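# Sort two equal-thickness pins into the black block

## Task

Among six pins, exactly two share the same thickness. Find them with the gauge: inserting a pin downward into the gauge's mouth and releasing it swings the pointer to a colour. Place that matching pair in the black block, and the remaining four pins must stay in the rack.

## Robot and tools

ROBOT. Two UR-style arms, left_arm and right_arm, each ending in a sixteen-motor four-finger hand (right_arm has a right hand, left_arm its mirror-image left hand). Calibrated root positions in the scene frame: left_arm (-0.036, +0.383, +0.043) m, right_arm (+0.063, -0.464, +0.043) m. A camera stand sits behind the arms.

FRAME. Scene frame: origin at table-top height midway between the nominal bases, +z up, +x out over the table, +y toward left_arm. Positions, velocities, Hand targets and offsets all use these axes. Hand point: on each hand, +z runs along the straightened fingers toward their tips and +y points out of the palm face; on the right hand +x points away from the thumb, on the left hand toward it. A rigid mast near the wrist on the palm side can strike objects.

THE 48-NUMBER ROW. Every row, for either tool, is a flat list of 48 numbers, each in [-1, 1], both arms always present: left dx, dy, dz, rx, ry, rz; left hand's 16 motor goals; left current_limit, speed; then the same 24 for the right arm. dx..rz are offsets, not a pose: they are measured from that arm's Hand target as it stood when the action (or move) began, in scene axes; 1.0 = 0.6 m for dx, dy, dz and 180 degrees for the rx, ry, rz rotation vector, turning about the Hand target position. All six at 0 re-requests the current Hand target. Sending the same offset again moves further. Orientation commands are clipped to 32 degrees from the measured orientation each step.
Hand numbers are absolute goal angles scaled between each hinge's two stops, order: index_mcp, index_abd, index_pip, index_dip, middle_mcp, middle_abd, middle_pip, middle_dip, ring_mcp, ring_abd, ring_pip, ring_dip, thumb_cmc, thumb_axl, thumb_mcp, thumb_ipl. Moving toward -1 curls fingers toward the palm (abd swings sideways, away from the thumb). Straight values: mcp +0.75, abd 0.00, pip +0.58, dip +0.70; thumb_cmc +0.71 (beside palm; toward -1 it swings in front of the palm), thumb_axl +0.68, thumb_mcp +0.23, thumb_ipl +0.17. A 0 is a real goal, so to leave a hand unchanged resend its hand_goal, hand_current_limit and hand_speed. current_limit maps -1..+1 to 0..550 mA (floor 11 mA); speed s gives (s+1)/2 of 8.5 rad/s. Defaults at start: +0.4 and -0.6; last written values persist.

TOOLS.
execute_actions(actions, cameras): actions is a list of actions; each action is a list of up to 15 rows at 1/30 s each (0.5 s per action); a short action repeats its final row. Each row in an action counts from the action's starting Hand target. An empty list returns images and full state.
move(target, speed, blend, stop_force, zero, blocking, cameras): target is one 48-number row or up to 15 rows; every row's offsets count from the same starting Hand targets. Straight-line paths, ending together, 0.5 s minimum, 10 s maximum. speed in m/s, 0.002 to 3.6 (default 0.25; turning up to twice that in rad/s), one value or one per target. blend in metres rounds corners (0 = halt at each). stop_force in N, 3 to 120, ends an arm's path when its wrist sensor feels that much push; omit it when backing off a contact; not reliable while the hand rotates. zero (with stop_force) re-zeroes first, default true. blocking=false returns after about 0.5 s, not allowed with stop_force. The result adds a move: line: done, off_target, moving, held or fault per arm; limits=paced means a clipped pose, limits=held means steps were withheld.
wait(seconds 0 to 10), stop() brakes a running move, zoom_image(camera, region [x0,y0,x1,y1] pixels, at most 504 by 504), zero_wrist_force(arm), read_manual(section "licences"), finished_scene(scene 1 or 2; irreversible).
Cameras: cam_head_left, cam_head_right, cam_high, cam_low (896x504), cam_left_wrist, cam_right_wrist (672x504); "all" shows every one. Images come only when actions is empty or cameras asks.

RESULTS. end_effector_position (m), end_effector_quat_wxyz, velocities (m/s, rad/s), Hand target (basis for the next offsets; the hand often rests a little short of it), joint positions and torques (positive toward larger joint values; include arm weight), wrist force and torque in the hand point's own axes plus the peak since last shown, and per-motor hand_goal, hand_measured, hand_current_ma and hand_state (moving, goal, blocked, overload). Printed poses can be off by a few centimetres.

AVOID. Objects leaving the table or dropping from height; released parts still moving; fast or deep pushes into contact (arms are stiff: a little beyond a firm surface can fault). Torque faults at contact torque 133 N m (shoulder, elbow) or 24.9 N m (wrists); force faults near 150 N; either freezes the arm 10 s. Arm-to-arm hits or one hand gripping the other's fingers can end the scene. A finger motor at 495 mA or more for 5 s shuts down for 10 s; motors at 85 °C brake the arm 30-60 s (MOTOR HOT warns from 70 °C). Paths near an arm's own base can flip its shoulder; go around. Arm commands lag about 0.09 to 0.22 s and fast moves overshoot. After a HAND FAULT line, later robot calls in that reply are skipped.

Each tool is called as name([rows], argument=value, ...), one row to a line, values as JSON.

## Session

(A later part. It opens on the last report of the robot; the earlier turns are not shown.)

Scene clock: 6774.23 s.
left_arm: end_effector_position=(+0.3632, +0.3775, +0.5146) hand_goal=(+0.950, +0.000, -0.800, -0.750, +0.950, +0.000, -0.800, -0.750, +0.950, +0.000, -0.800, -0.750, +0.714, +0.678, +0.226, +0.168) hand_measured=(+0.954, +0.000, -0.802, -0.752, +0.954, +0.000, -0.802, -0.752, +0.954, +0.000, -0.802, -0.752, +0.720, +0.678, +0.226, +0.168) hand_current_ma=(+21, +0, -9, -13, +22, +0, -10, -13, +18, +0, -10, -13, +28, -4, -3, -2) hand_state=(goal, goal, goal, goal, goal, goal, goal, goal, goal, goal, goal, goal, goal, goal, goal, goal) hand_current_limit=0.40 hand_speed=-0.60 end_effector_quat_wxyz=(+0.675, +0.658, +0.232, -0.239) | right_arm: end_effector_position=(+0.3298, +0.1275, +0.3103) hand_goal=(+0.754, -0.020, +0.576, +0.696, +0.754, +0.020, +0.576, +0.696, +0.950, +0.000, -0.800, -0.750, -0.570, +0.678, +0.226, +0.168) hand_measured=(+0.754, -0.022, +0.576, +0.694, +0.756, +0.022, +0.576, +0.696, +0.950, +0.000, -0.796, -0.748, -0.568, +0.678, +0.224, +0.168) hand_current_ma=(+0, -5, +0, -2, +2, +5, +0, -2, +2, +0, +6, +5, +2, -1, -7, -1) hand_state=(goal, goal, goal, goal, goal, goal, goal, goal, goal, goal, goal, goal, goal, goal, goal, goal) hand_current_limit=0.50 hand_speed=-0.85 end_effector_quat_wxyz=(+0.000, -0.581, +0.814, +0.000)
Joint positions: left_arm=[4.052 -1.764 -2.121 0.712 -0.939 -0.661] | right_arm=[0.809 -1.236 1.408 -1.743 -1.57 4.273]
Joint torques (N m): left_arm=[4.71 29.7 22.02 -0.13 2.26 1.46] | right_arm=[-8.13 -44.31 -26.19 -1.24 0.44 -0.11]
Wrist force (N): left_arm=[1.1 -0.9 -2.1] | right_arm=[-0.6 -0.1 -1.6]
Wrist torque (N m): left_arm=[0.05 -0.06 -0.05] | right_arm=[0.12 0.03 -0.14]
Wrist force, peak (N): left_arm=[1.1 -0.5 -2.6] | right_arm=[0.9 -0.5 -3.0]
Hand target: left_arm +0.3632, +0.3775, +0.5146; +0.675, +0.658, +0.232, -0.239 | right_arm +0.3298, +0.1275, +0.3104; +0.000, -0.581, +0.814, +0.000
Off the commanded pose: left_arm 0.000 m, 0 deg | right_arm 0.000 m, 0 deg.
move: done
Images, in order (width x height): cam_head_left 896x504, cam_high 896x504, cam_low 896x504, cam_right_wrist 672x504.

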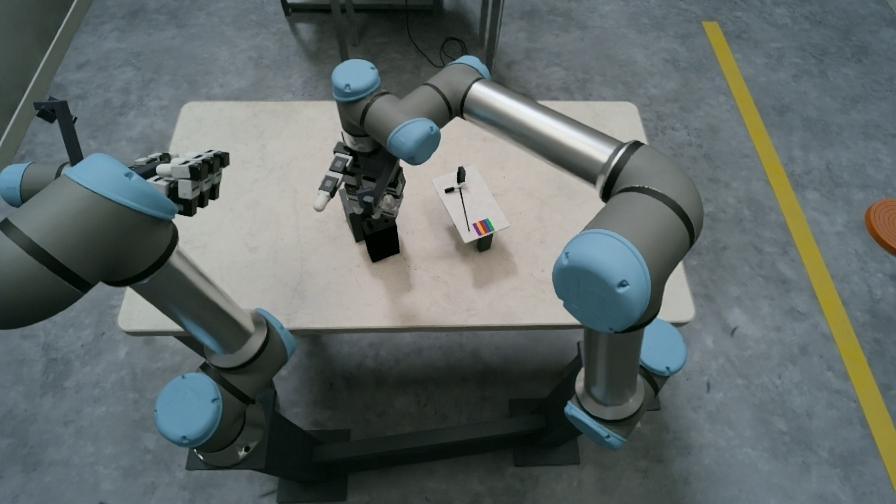

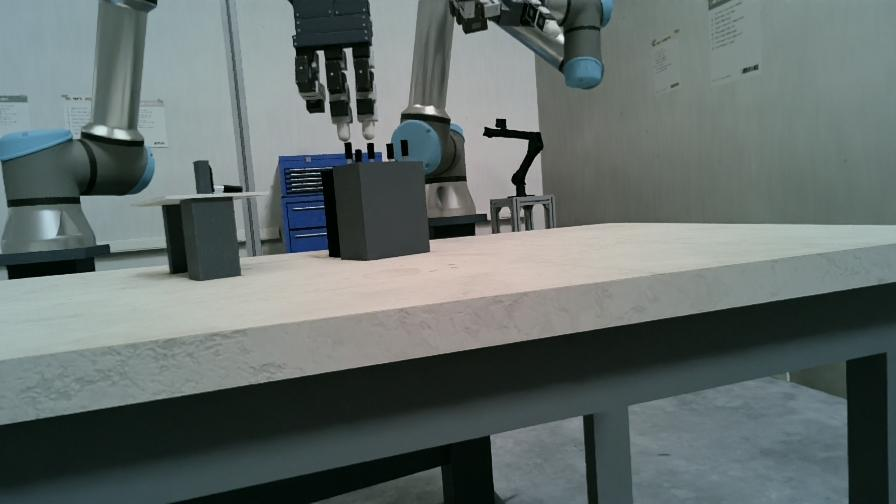

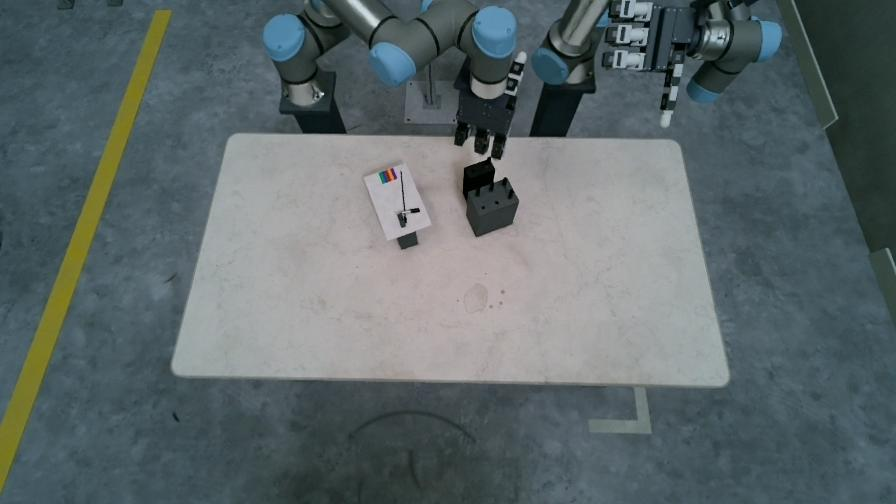

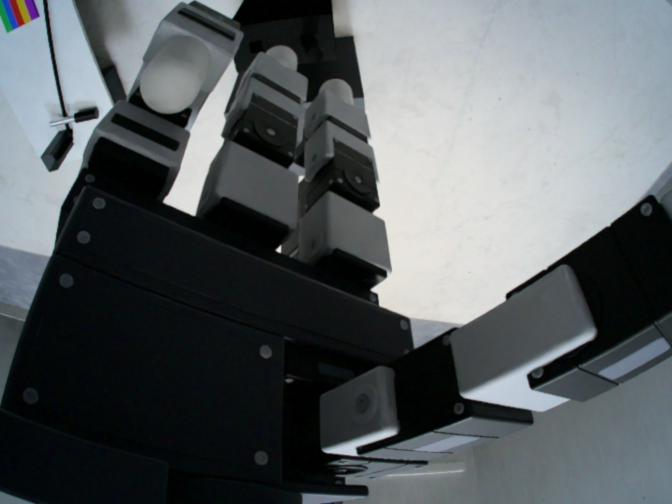

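move([
  [0,0,0,0,0,0,0.95,0,-0.8,-0.75,0.95,0,-0.8,-0.75,0.95,0,-0.8,-0.75,0.714,0.678,0.226,0.168,0.4,-0.6,0,0,0.18,0,0,0,0.754,-0.02,0.576,0.696,0.754,0.02,0.576,0.696,0.95,0,-0.8,-0.75,-0.571,0.678,0.226,0.168,0.5,-0.85],
  [0,0,0,0,0,0,0.95,0,-0.8,-0.75,0.95,0,-0.8,-0.75,0.95,0,-0.8,-0.75,0.714,0.678,0.226,0.168,0.4,-0.6,0.3095,-0.253,0.18,0,0,-0.333,0.754,-0.02,0.576,0.696,0.754,0.02,0.576,0.696,0.95,0,-0.8,-0.75,-0.571,0.678,0.226,0.168,0.5,-0.85],
], speed=[0.12,0.15], blend=[0.03,0], cameras=["cam_right_wrist","cam_head_left","cam_high","cam_low","cam_left_wrist"])

zoom_image(camera="cam_right_wrist", region=[200, 0, 440, 150])

zoom_image(camera="cam_low", region=[350, 150, 450, 260])

Scene clock: 6849.87 s.
left_arm: end_effector_position=(+0.3632, +0.3775, +0.5146) hand_goal=(+0.950, +0.000, -0.800, -0.750, +0.950, +0.000, -0.800, -0.750, +0.950, +0.000, -0.800, -0.750, +0.714, +0.678, +0.226, +0.168) hand_measured=(+0.954, +0.000, -0.802, -0.752, +0.954, +0.000, -0.802, -0.752, +0.954, +0.000, -0.802, -0.752, +0.720, +0.678, +0.226, +0.168) hand_current_ma=(+21, +0, -9, -13, +22, +0, -10, -13, +18, +0, -10, -13, +28, -4, -3, -2) hand_state=(goal, goal, goal, goal, goal, goal, goal, goal, goal, goal, goal, goal, goal, goal, goal, goal) hand_current_limit=0.40 hand_speed=-0.60 end_effector_quat_wxyz=(+0.675, +0.658, +0.232, -0.239) | right_arm: end_effector_position=(+0.5154, -0.0242, +0.4184) hand_goal=(+0.754, -0.020, +0.576, +0.696, +0.754, +0.020, +0.576, +0.696, +0.950, +0.000, -0.800, -0.750, -0.570, +0.678, +0.226, +0.168) hand_measured=(+0.754, -0.022, +0.576, +0.694, +0.756, +0.022, +0.576, +0.696, +0.950, +0.000, -0.796, -0.748, -0.568, +0.678, +0.224, +0.168) hand_current_ma=(+0, -5, +0, -2, +2, +5, +0, -2, +2, +0, +6, +5, +2, -1, -7, -1) hand_state=(goal, goal, goal, goal, goal, goal, goal, goal, goal, goal, goal, goal, goal, goal, goal, goal) hand_current_limit=0.50 hand_speed=-0.85 end_effector_quat_wxyz=(+0.000, -0.097, +0.995, +0.000)
Joint positions: left_arm=[4.052 -1.764 -2.121 0.712 -0.939 -0.661] | right_arm=[0.439 -1.426 1.37 -1.516 -1.57 4.948]
Joint torques (N m): left_arm=[4.71 29.53 20.93 0.06 2.25 1.41] | right_arm=[-9.32 -36.12 -15.05 -4.01 -2.19 1.04]
Wrist force (N): left_arm=[0.9 -0.6 -2.4] | right_arm=[-0.5 -0.5 -1.9]
Wrist torque (N m): left_arm=[0.12 -0.06 -0.07] | right_arm=[0.12 0.08 -0.19]
Wrist force, peak (N): left_arm=[1.1 -0.6 -2.6] | right_arm=[-0.3 -0.1 -2.5]
Hand target: left_arm +0.3632, +0.3775, +0.5146; +0.675, +0.658, +0.232, -0.239 | right_arm +0.5155, -0.0243, +0.4184; +0.000, -0.096, +0.995, +0.000
Off the commanded pose: left_arm 0.000 m, 0 deg | right_arm 0.000 m, 0 deg.
move: done
Images, in order (width x height): cam_head_left 896x504, cam_high 896x504, cam_low 896x504, cam_left_wrist 672x504, cam_right_wrist 672x504.

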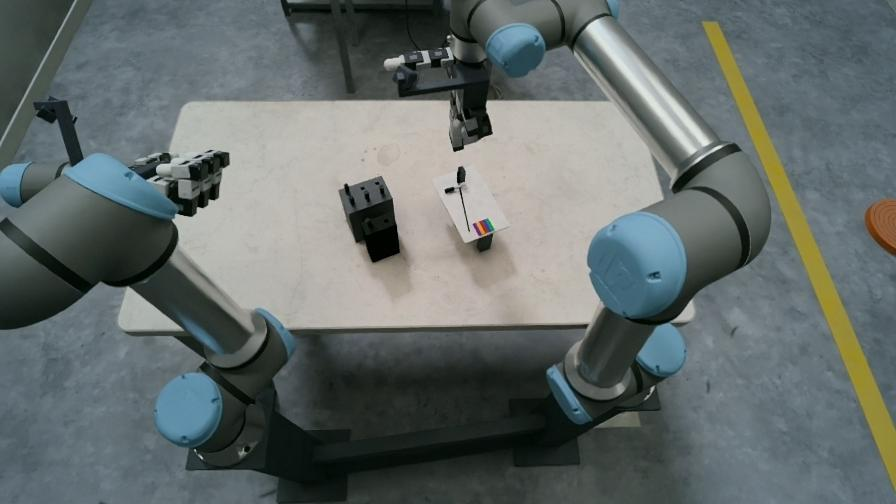

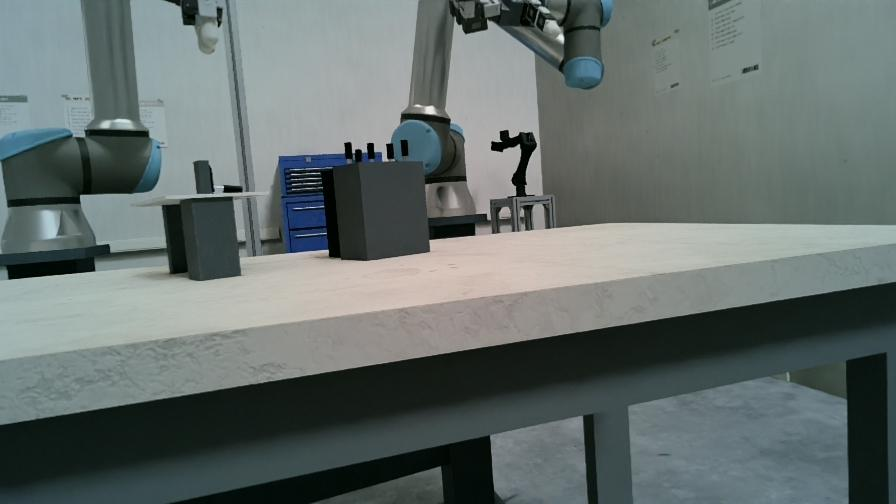

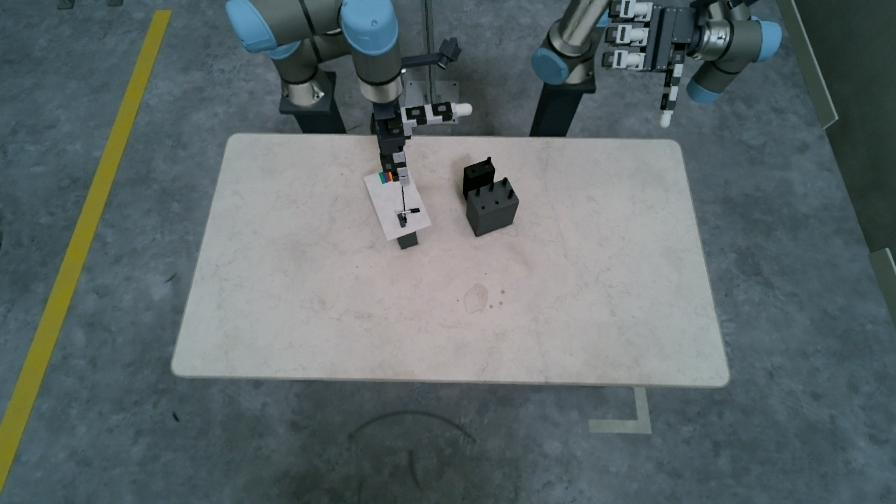

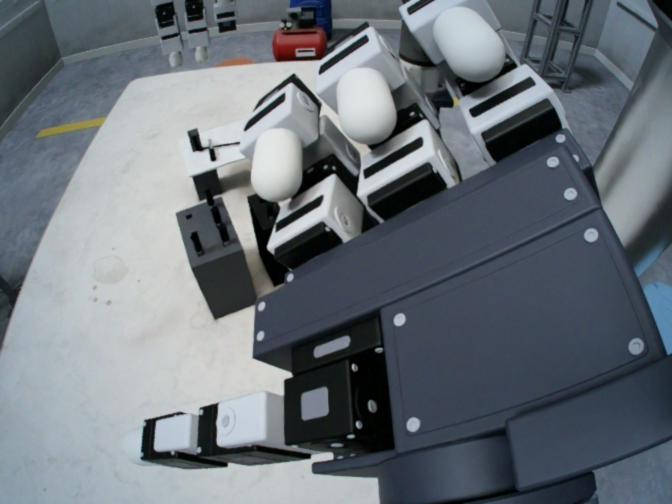

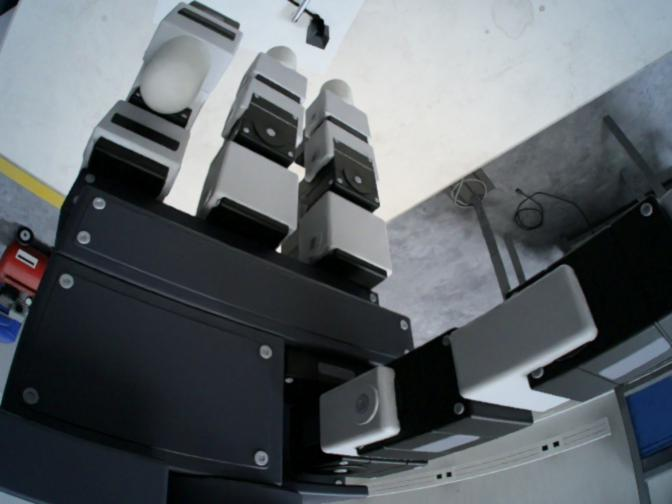

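Scaled by 2.100 from the camera's 672x504 image, which has a finer 960x720 frame.

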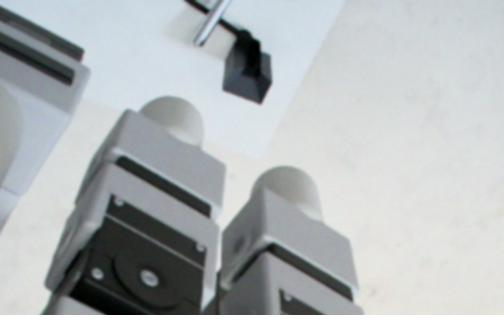

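Scaled by 4.582.

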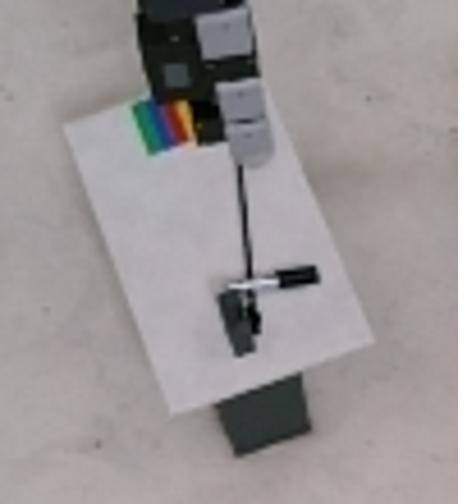

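move(target=[0,0,0,0,0,0,0.95,0,-0.8,-0.75,0.95,0,-0.8,-0.75,0.95,0,-0.8,-0.75,0.714,0.678,0.226,0.168,0.4,-0.6,0.0055,0.0122,-0.1807,0,0,0,0.754,-0.02,0.576,0.696,0.754,0.02,0.576,0.696,0.95,0,-0.8,-0.75,-0.571,0.678,0.226,0.168,0.5,-0.85], speed=0.08, cameras=["cam_right_wrist","cam_head_left","cam_high","cam_low","cam_left_wrist"])

zoom_image(camera="cam_right_wrist", region=[230, 0, 400, 120])

zoom_image(camera="cam_left_wrist", region=[160, 80, 260, 180])

zoom_image(camera="cam_head_left", region=[420, 130, 520, 260])

Scene clock: 6879.90 s.
left_arm: end_effector_position=(+0.3632, +0.3775, +0.5146) hand_goal=(+0.950, +0.000, -0.800, -0.750, +0.950, +0.000, -0.800, -0.750, +0.950, +0.000, -0.800, -0.750, +0.714, +0.678, +0.226, +0.168) hand_measured=(+0.954, +0.000, -0.802, -0.752, +0.954, +0.000, -0.802, -0.752, +0.954, +0.000, -0.802, -0.752, +0.720, +0.678, +0.226, +0.168) hand_current_ma=(+21, +0, -9, -13, +22, +0, -10, -13, +18, +0, -10, -13, +28, -4, -3, -2) hand_state=(goal, goal, goal, goal, goal, goal, goal, goal, goal, goal, goal, goal, goal, goal, goal, goal) hand_current_limit=0.40 hand_speed=-0.60 end_effector_quat_wxyz=(+0.675, +0.658, +0.232, -0.239) | right_arm: end_effector_position=(+0.5188, -0.0170, +0.3101) hand_goal=(+0.754, -0.020, +0.576, +0.696, +0.754, +0.020, +0.576, +0.696, +0.950, +0.000, -0.800, -0.750, -0.570, +0.678, +0.226, +0.168) hand_measured=(+0.754, -0.022, +0.576, +0.694, +0.756, +0.022, +0.576, +0.696, +0.950, +0.000, -0.796, -0.748, -0.568, +0.678, +0.224, +0.168) hand_current_ma=(+0, -5, +0, -2, +2, +5, +0, -2, +2, +0, +6, +5, +2, -1, -7, -1) hand_state=(goal, goal, goal, goal, goal, goal, goal, goal, goal, goal, goal, goal, goal, goal, goal, goal) hand_current_limit=0.50 hand_speed=-0.85 end_effector_quat_wxyz=(+0.000, -0.096, +0.995, +0.000)
Joint positions: left_arm=[4.052 -1.764 -2.121 0.712 -0.939 -0.661] | right_arm=[0.448 -1.388 1.604 -1.787 -1.57 4.958]
Joint torques (N m): left_arm=[4.8 29.17 22.18 -0.03 2.12 1.41] | right_arm=[11.59 -21.31 -16.67 -4.19 2.52 1.15]
Wrist force (N): left_arm=[1.1 -0.6 -2.2] | right_arm=[-0.5 0.1 -1.8]
Wrist torque (N m): left_arm=[0.11 -0.08 -0.06] | right_arm=[0.15 0.03 -0.11]
Wrist force, peak (N): left_arm=[1.4 -1.1 -2.2] | right_arm=[-0.5 -0.3 -2.4]
Hand target: left_arm +0.3632, +0.3775, +0.5146; +0.675, +0.658, +0.232, -0.239 | right_arm +0.5188, -0.0170, +0.3100; +0.000, -0.096, +0.995, +0.000
Off the commanded pose: left_arm 0.000 m, 0 deg | right_arm 0.000 m, 0 deg.
move: done
Images, in order (width x height): cam_head_left 896x504, cam_high 896x504, cam_low 896x504, cam_left_wrist 672x504, cam_right_wrist 672x504.

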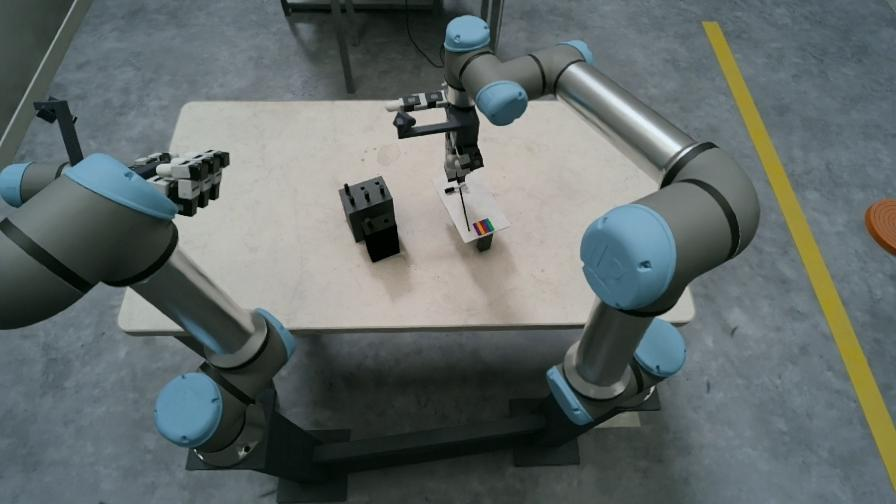

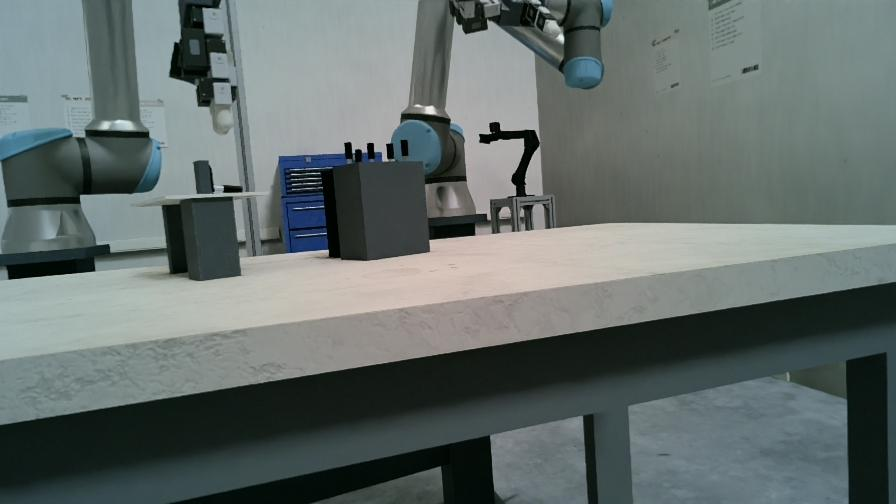

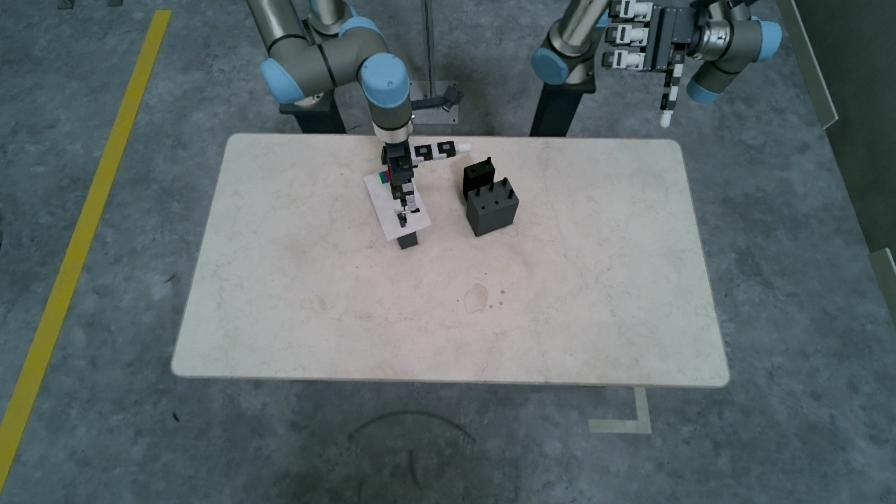

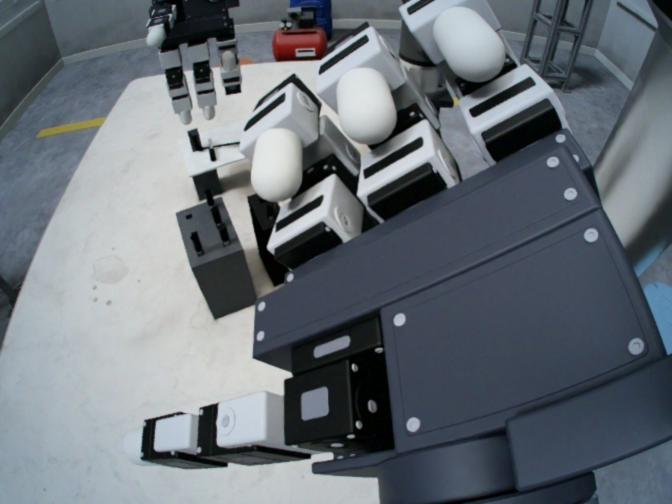

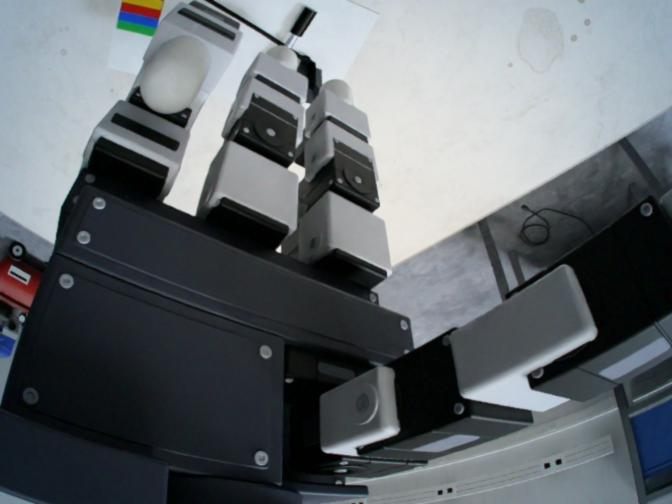

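Scaled by 2.965 from the camera's 672x504 image, which has a finer 960x720 frame.

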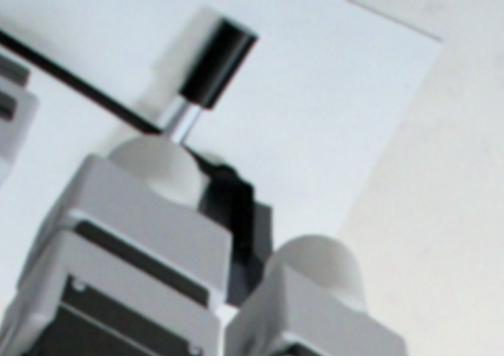

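Scaled by 5.040 from the camera's 672x504 image, which has a finer 960x720 frame.

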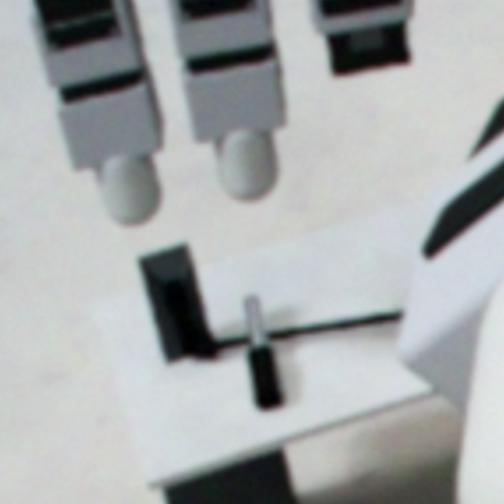

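Scaled by 3.877.

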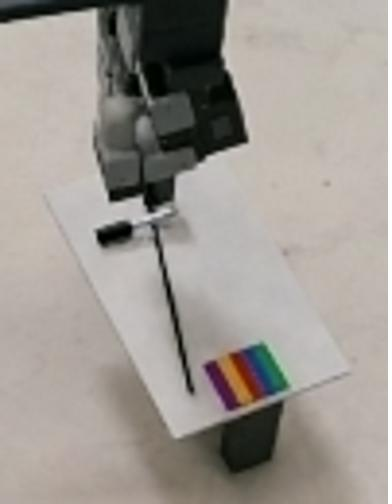

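move([
  [0,0,0,0,0,0,0.95,0,-0.8,-0.75,0.95,0,-0.8,-0.75,0.95,0,-0.8,-0.75,0.714,0.678,0.226,0.168,0.4,-0.6,-0.0130,-0.0025,0,0,0,0,0.754,-0.02,0.576,0.696,0.754,0.02,0.576,0.696,0.95,0,-0.8,-0.75,-0.571,0.678,0.226,0.168,0.5,-0.85],
  [0,0,0,0,0,0,0.95,0,-0.8,-0.75,0.95,0,-0.8,-0.75,0.95,0,-0.8,-0.75,0.714,0.678,0.226,0.168,0.4,-0.6,-0.0130,-0.0025,-0.05,0,0,0,0.754,-0.02,0.576,0.696,0.754,0.02,0.576,0.696,0.95,0,-0.8,-0.75,-0.571,0.678,0.226,0.168,0.5,-0.85],
], speed=0.04, cameras=["cam_right_wrist","cam_head_left","cam_high","cam_low","cam_left_wrist"])

zoom_image(camera="cam_right_wrist", region=[250, 0, 390, 120])

zoom_image(camera="cam_left_wrist", region=[160, 80, 260, 180])

zoom_image(camera="cam_low", region=[370, 160, 450, 250])

zoom_image(camera="cam_high", region=[150, 80, 260, 200])

Scene clock: 6913.50 s.
left_arm: end_effector_position=(+0.3632, +0.3775, +0.5146) hand_goal=(+0.950, +0.000, -0.800, -0.750, +0.950, +0.000, -0.800, -0.750, +0.950, +0.000, -0.800, -0.750, +0.714, +0.678, +0.226, +0.168) hand_measured=(+0.954, +0.000, -0.802, -0.752, +0.954, +0.000, -0.802, -0.752, +0.954, +0.000, -0.802, -0.752, +0.720, +0.678, +0.226, +0.168) hand_current_ma=(+21, +0, -9, -13, +22, +0, -10, -13, +18, +0, -10, -13, +28, -4, -3, -2) hand_state=(goal, goal, goal, goal, goal, goal, goal, goal, goal, goal, goal, goal, goal, goal, goal, goal) hand_current_limit=0.40 hand_speed=-0.60 end_effector_quat_wxyz=(+0.675, +0.658, +0.232, -0.239) | right_arm: end_effector_position=(+0.5110, -0.0185, +0.2802) hand_goal=(+0.754, -0.020, +0.576, +0.696, +0.754, +0.020, +0.576, +0.696, +0.950, +0.000, -0.800, -0.750, -0.570, +0.678, +0.226, +0.168) hand_measured=(+0.754, -0.022, +0.576, +0.694, +0.756, +0.022, +0.576, +0.696, +0.950, +0.000, -0.796, -0.748, -0.568, +0.678, +0.224, +0.168) hand_current_ma=(+0, -5, +0, -2, +2, +5, +0, -2, +2, +0, +6, +5, +2, -1, -7, -1) hand_state=(goal, goal, goal, goal, goal, goal, goal, goal, goal, goal, goal, goal, goal, goal, goal, goal) hand_current_limit=0.50 hand_speed=-0.85 end_effector_quat_wxyz=(+0.000, -0.096, +0.995, +0.000)
Joint positions: left_arm=[4.052 -1.764 -2.121 0.712 -0.939 -0.661] | right_arm=[0.452 -1.387 1.681 -1.865 -1.57 4.962]
Joint torques (N m): left_arm=[4.99 29.29 22.79 0.03 2.2 1.5] | right_arm=[11.29 -20.39 -15.3 -3.83 -1.32 1.11]
Wrist force (N): left_arm=[1.0 -0.9 -2.3] | right_arm=[-0.5 0.2 -1.8]
Wrist torque (N m): left_arm=[0.07 -0.06 -0.06] | right_arm=[0.20 0.07 -0.14]
Wrist force, peak (N): left_arm=[1.2 -0.8 -2.5] | right_arm=[-0.9 -0.2 -2.0]
Hand target: left_arm +0.3632, +0.3775, +0.5146; +0.675, +0.658, +0.232, -0.239 | right_arm +0.5110, -0.0185, +0.2800; +0.000, -0.096, +0.995, +0.000
Off the commanded pose: left_arm 0.000 m, 0 deg | right_arm 0.000 m, 0 deg.
move: done
Images, in order (width x height): cam_head_left 896x504, cam_high 896x504, cam_low 896x504, cam_left_wrist 672x504, cam_right_wrist 672x504.

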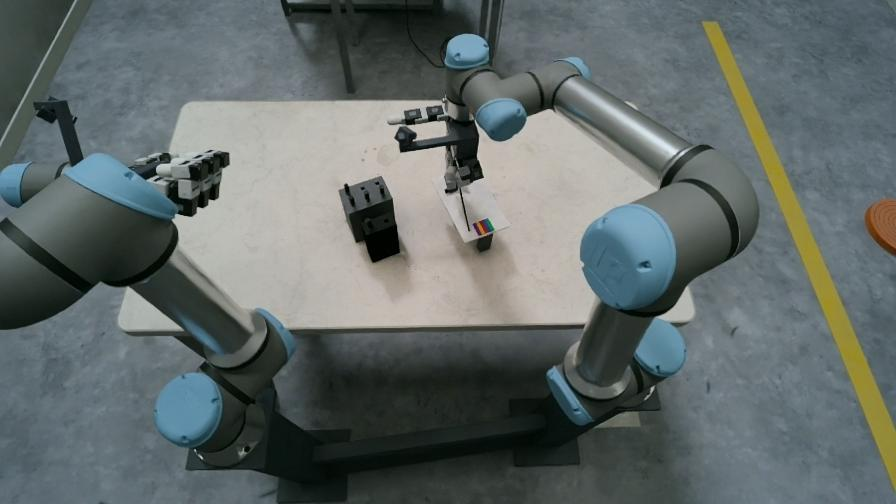

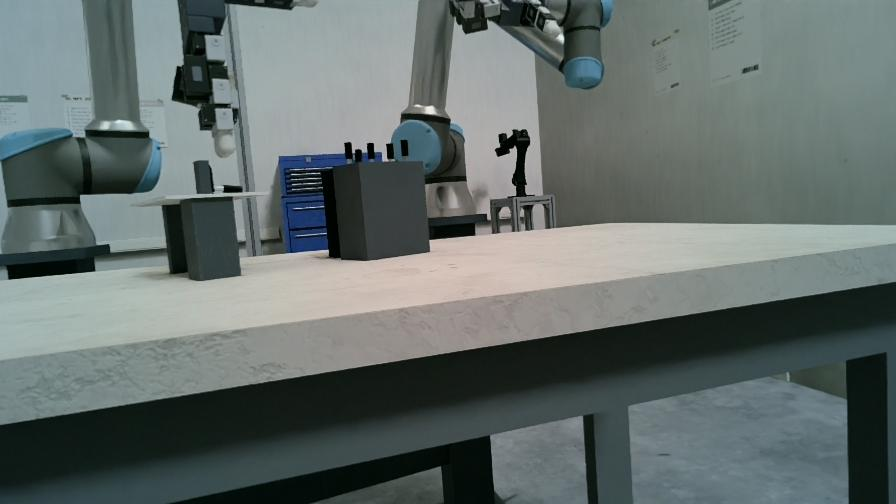

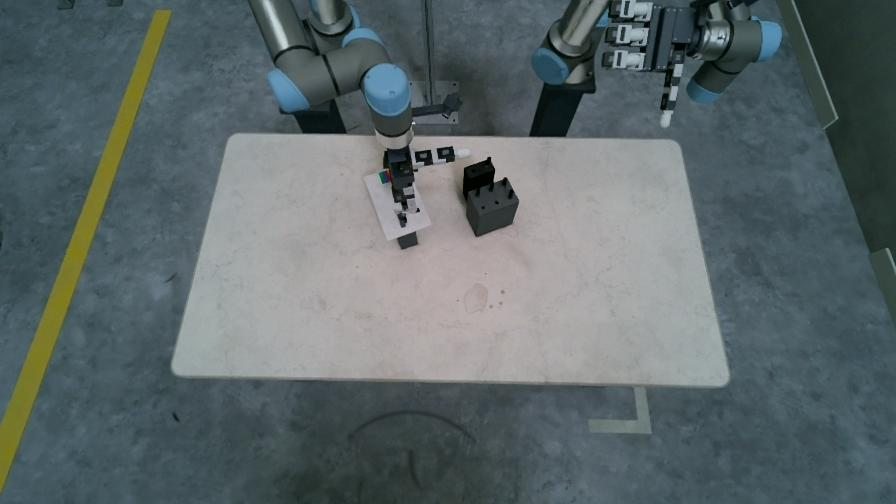

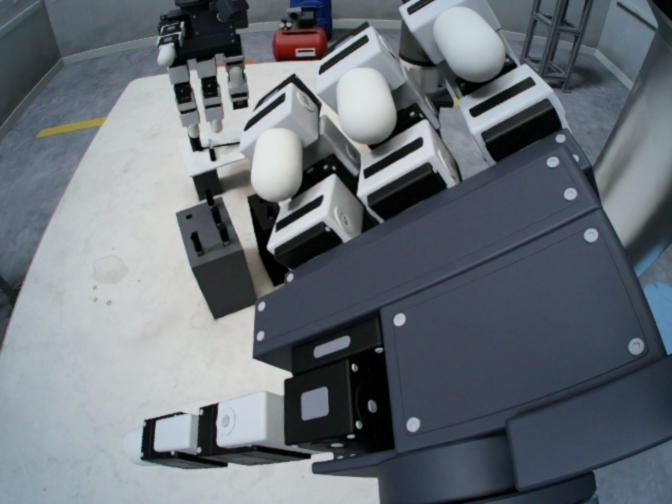

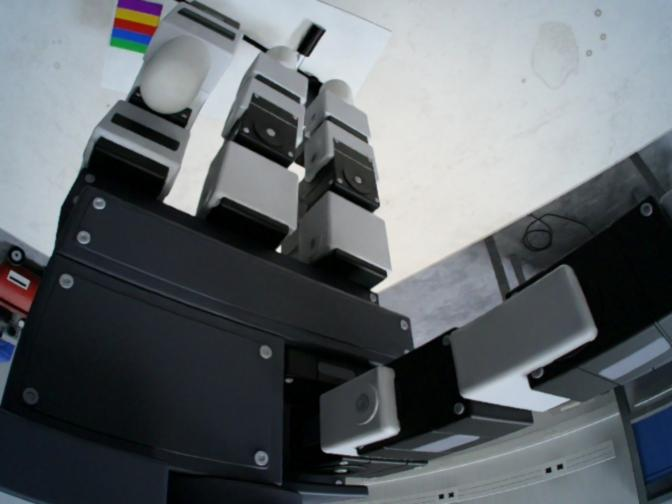

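Scaled by 3.600 from the camera's 672x504 image, which has a finer 960x720 frame.

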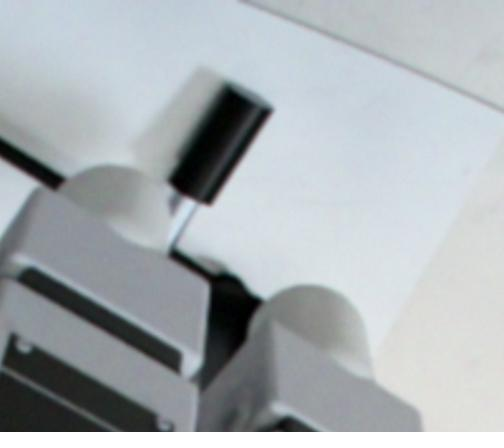

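Scaled by 5.040 from the camera's 672x504 image, which has a finer 960x720 frame.

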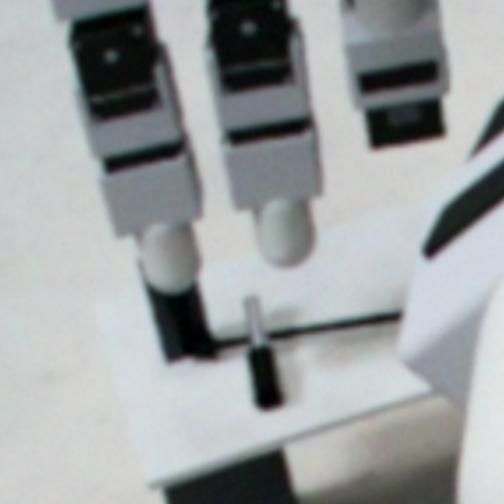

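Scaled by 5.600.

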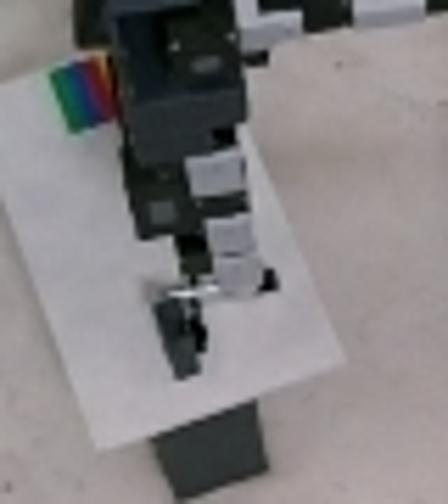

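Scaled by 4.200.

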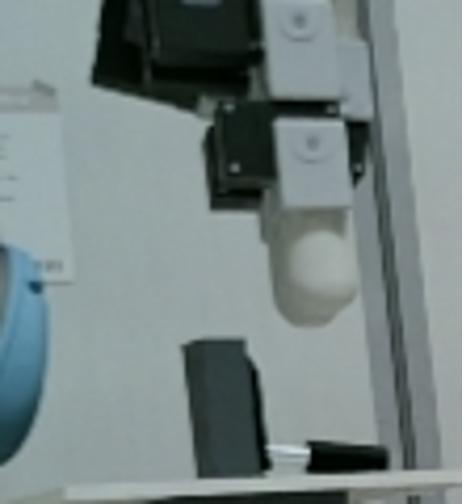

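move([
  [0,0,0,0,0,0,0.95,0,-0.8,-0.75,0.95,0,-0.8,-0.75,0.95,0,-0.8,-0.75,0.714,0.678,0.226,0.168,0.4,-0.6,-0.0048,0.0075,0,0,0,0,0.754,-0.02,0.576,0.696,0.754,0.02,0.576,0.696,0.95,0,-0.8,-0.75,-0.571,0.678,0.226,0.168,0.5,-0.85],
  [0,0,0,0,0,0,0.95,0,-0.8,-0.75,0.95,0,-0.8,-0.75,0.95,0,-0.8,-0.75,0.714,0.678,0.226,0.168,0.4,-0.6,-0.0048,0.0075,-0.03,0,0,0,0.754,-0.02,0.576,0.696,0.754,0.02,0.576,0.696,0.95,0,-0.8,-0.75,-0.571,0.678,0.226,0.168,0.5,-0.85],
], speed=0.03, cameras=["cam_right_wrist","cam_head_left","cam_high","cam_low","cam_left_wrist"])

zoom_image(camera="cam_right_wrist", region=[250, 0, 390, 120])

zoom_image(camera="cam_left_wrist", region=[160, 80, 260, 180])

zoom_image(camera="cam_high", region=[170, 110, 260, 200])

Scene clock: 6950.33 s.
left_arm: end_effector_position=(+0.3632, +0.3775, +0.5146) hand_goal=(+0.950, +0.000, -0.800, -0.750, +0.950, +0.000, -0.800, -0.750, +0.950, +0.000, -0.800, -0.750, +0.714, +0.678, +0.226, +0.168) hand_measured=(+0.954, +0.000, -0.802, -0.752, +0.954, +0.000, -0.802, -0.752, +0.954, +0.000, -0.802, -0.752, +0.720, +0.678, +0.226, +0.168) hand_current_ma=(+21, +0, -9, -13, +22, +0, -10, -13, +18, +0, -10, -13, +28, -4, -3, -2) hand_state=(goal, goal, goal, goal, goal, goal, goal, goal, goal, goal, goal, goal, goal, goal, goal, goal) hand_current_limit=0.40 hand_speed=-0.60 end_effector_quat_wxyz=(+0.675, +0.658, +0.232, -0.239) | right_arm: end_effector_position=(+0.5081, -0.0140, +0.2622) hand_goal=(+0.754, -0.020, +0.576, +0.696, +0.754, +0.020, +0.576, +0.696, +0.950, +0.000, -0.800, -0.750, -0.570, +0.678, +0.226, +0.168) hand_measured=(+0.754, -0.022, +0.576, +0.694, +0.756, +0.022, +0.576, +0.696, +0.950, +0.000, -0.796, -0.748, -0.568, +0.678, +0.224, +0.168) hand_current_ma=(+0, -5, +0, -2, +2, +5, +0, -2, +2, +0, +6, +5, +2, -1, -7, -1) hand_state=(goal, goal, goal, goal, goal, goal, goal, goal, goal, goal, goal, goal, goal, goal, goal, goal) hand_current_limit=0.50 hand_speed=-0.85 end_effector_quat_wxyz=(+0.000, -0.096, +0.995, +0.000)
Joint positions: left_arm=[4.052 -1.764 -2.121 0.712 -0.939 -0.661] | right_arm=[0.462 -1.372 1.711 -1.911 -1.57 4.971]
Joint torques (N m): left_arm=[5 27.77 21.91 0.18 2.18 1.48] | right_arm=[11.26 -22.45 -13.4 -3.92 -1.26 1.08]
Wrist force (N): left_arm=[0.8 -0.7 -2.3] | right_arm=[-0.7 -0.2 -1.8]
Wrist torque (N m): left_arm=[0.10 -0.04 -0.08] | right_arm=[0.15 0.06 -0.18]
Wrist force, peak (N): left_arm=[1.0 -1.1 -2.5] | right_arm=[-0.9 0.0 -2.1]
Hand target: left_arm +0.3632, +0.3775, +0.5146; +0.675, +0.658, +0.232, -0.239 | right_arm +0.5081, -0.0140, +0.2620; +0.000, -0.096, +0.995, +0.000
Off the commanded pose: left_arm 0.000 m, 0 deg | right_arm 0.000 m, 0 deg.
move: done
Images, in order (width x height): cam_head_left 896x504, cam_high 896x504, cam_low 896x504, cam_left_wrist 672x504, cam_right_wrist 672x504.

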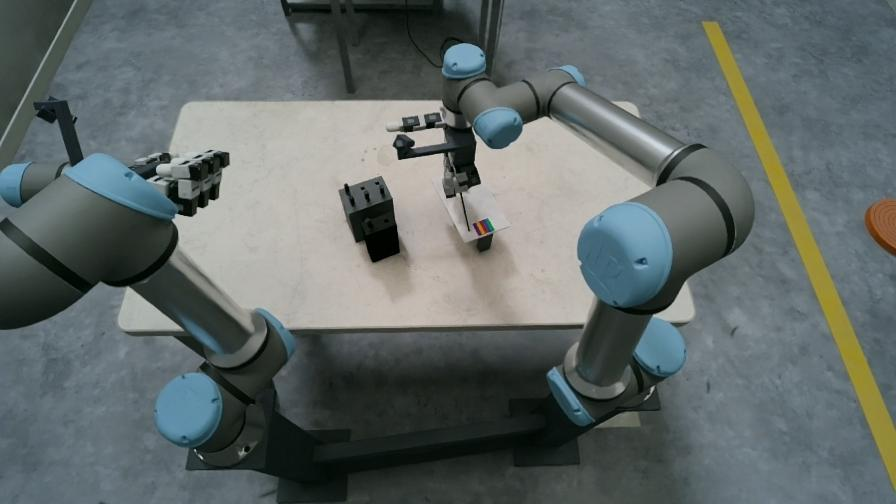

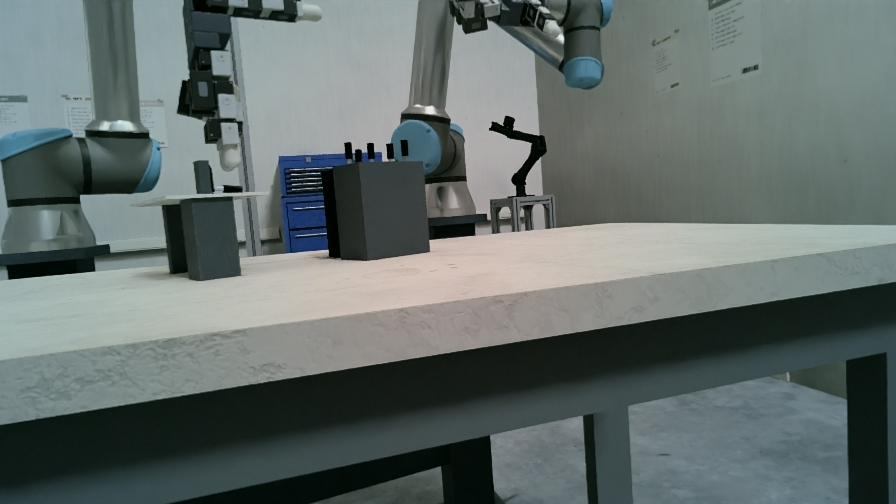

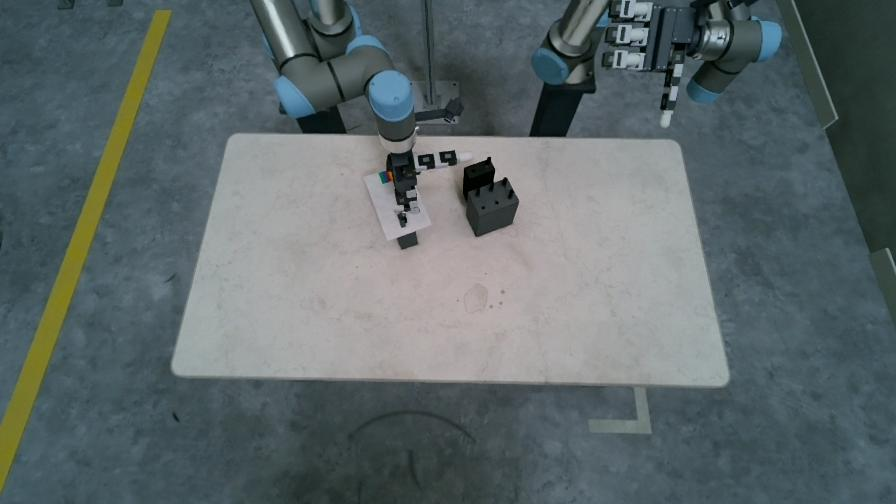

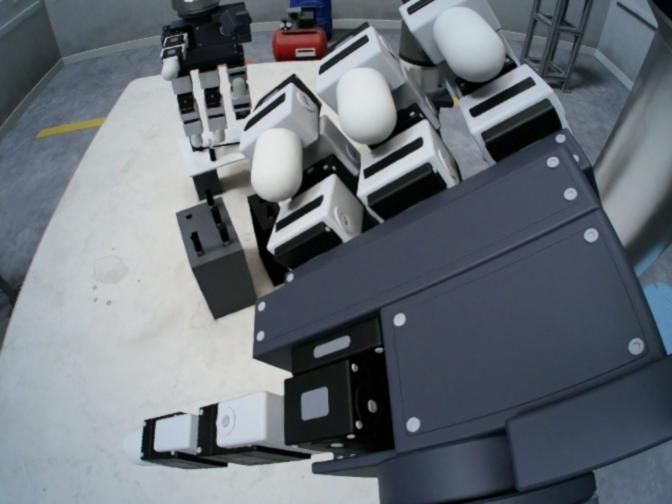

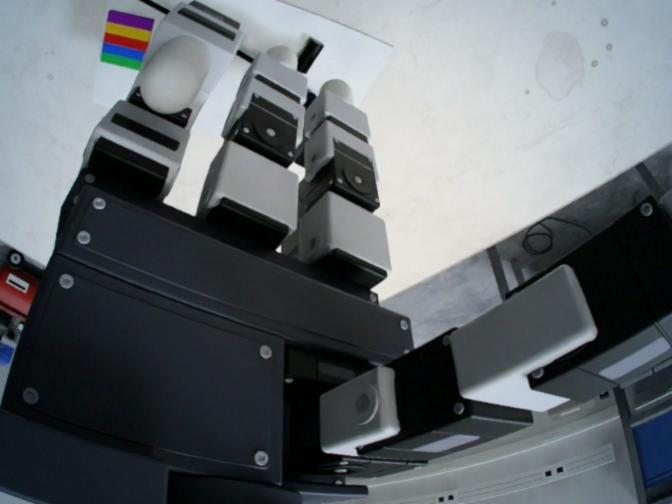

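Scaled by 3.600 from the camera's 672x504 image, which has a finer 960x720 frame.

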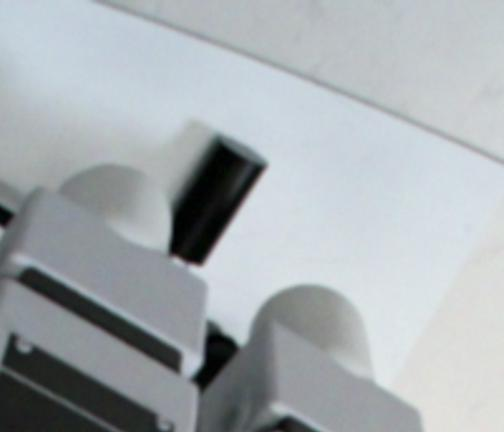

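Scaled by 5.040 from the camera's 672x504 image, which has a finer 960x720 frame.

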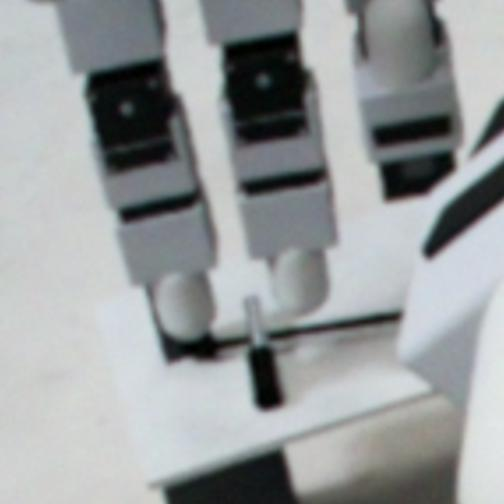

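Scaled by 5.600.

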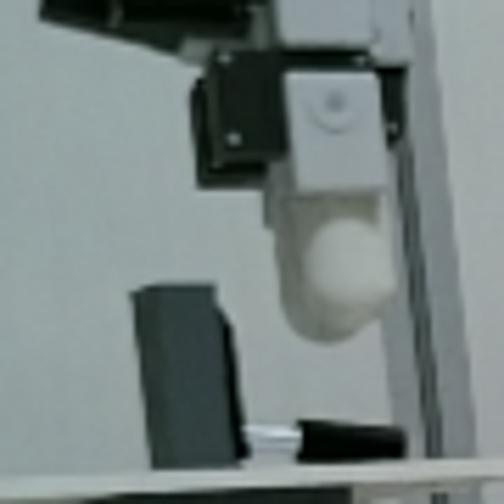

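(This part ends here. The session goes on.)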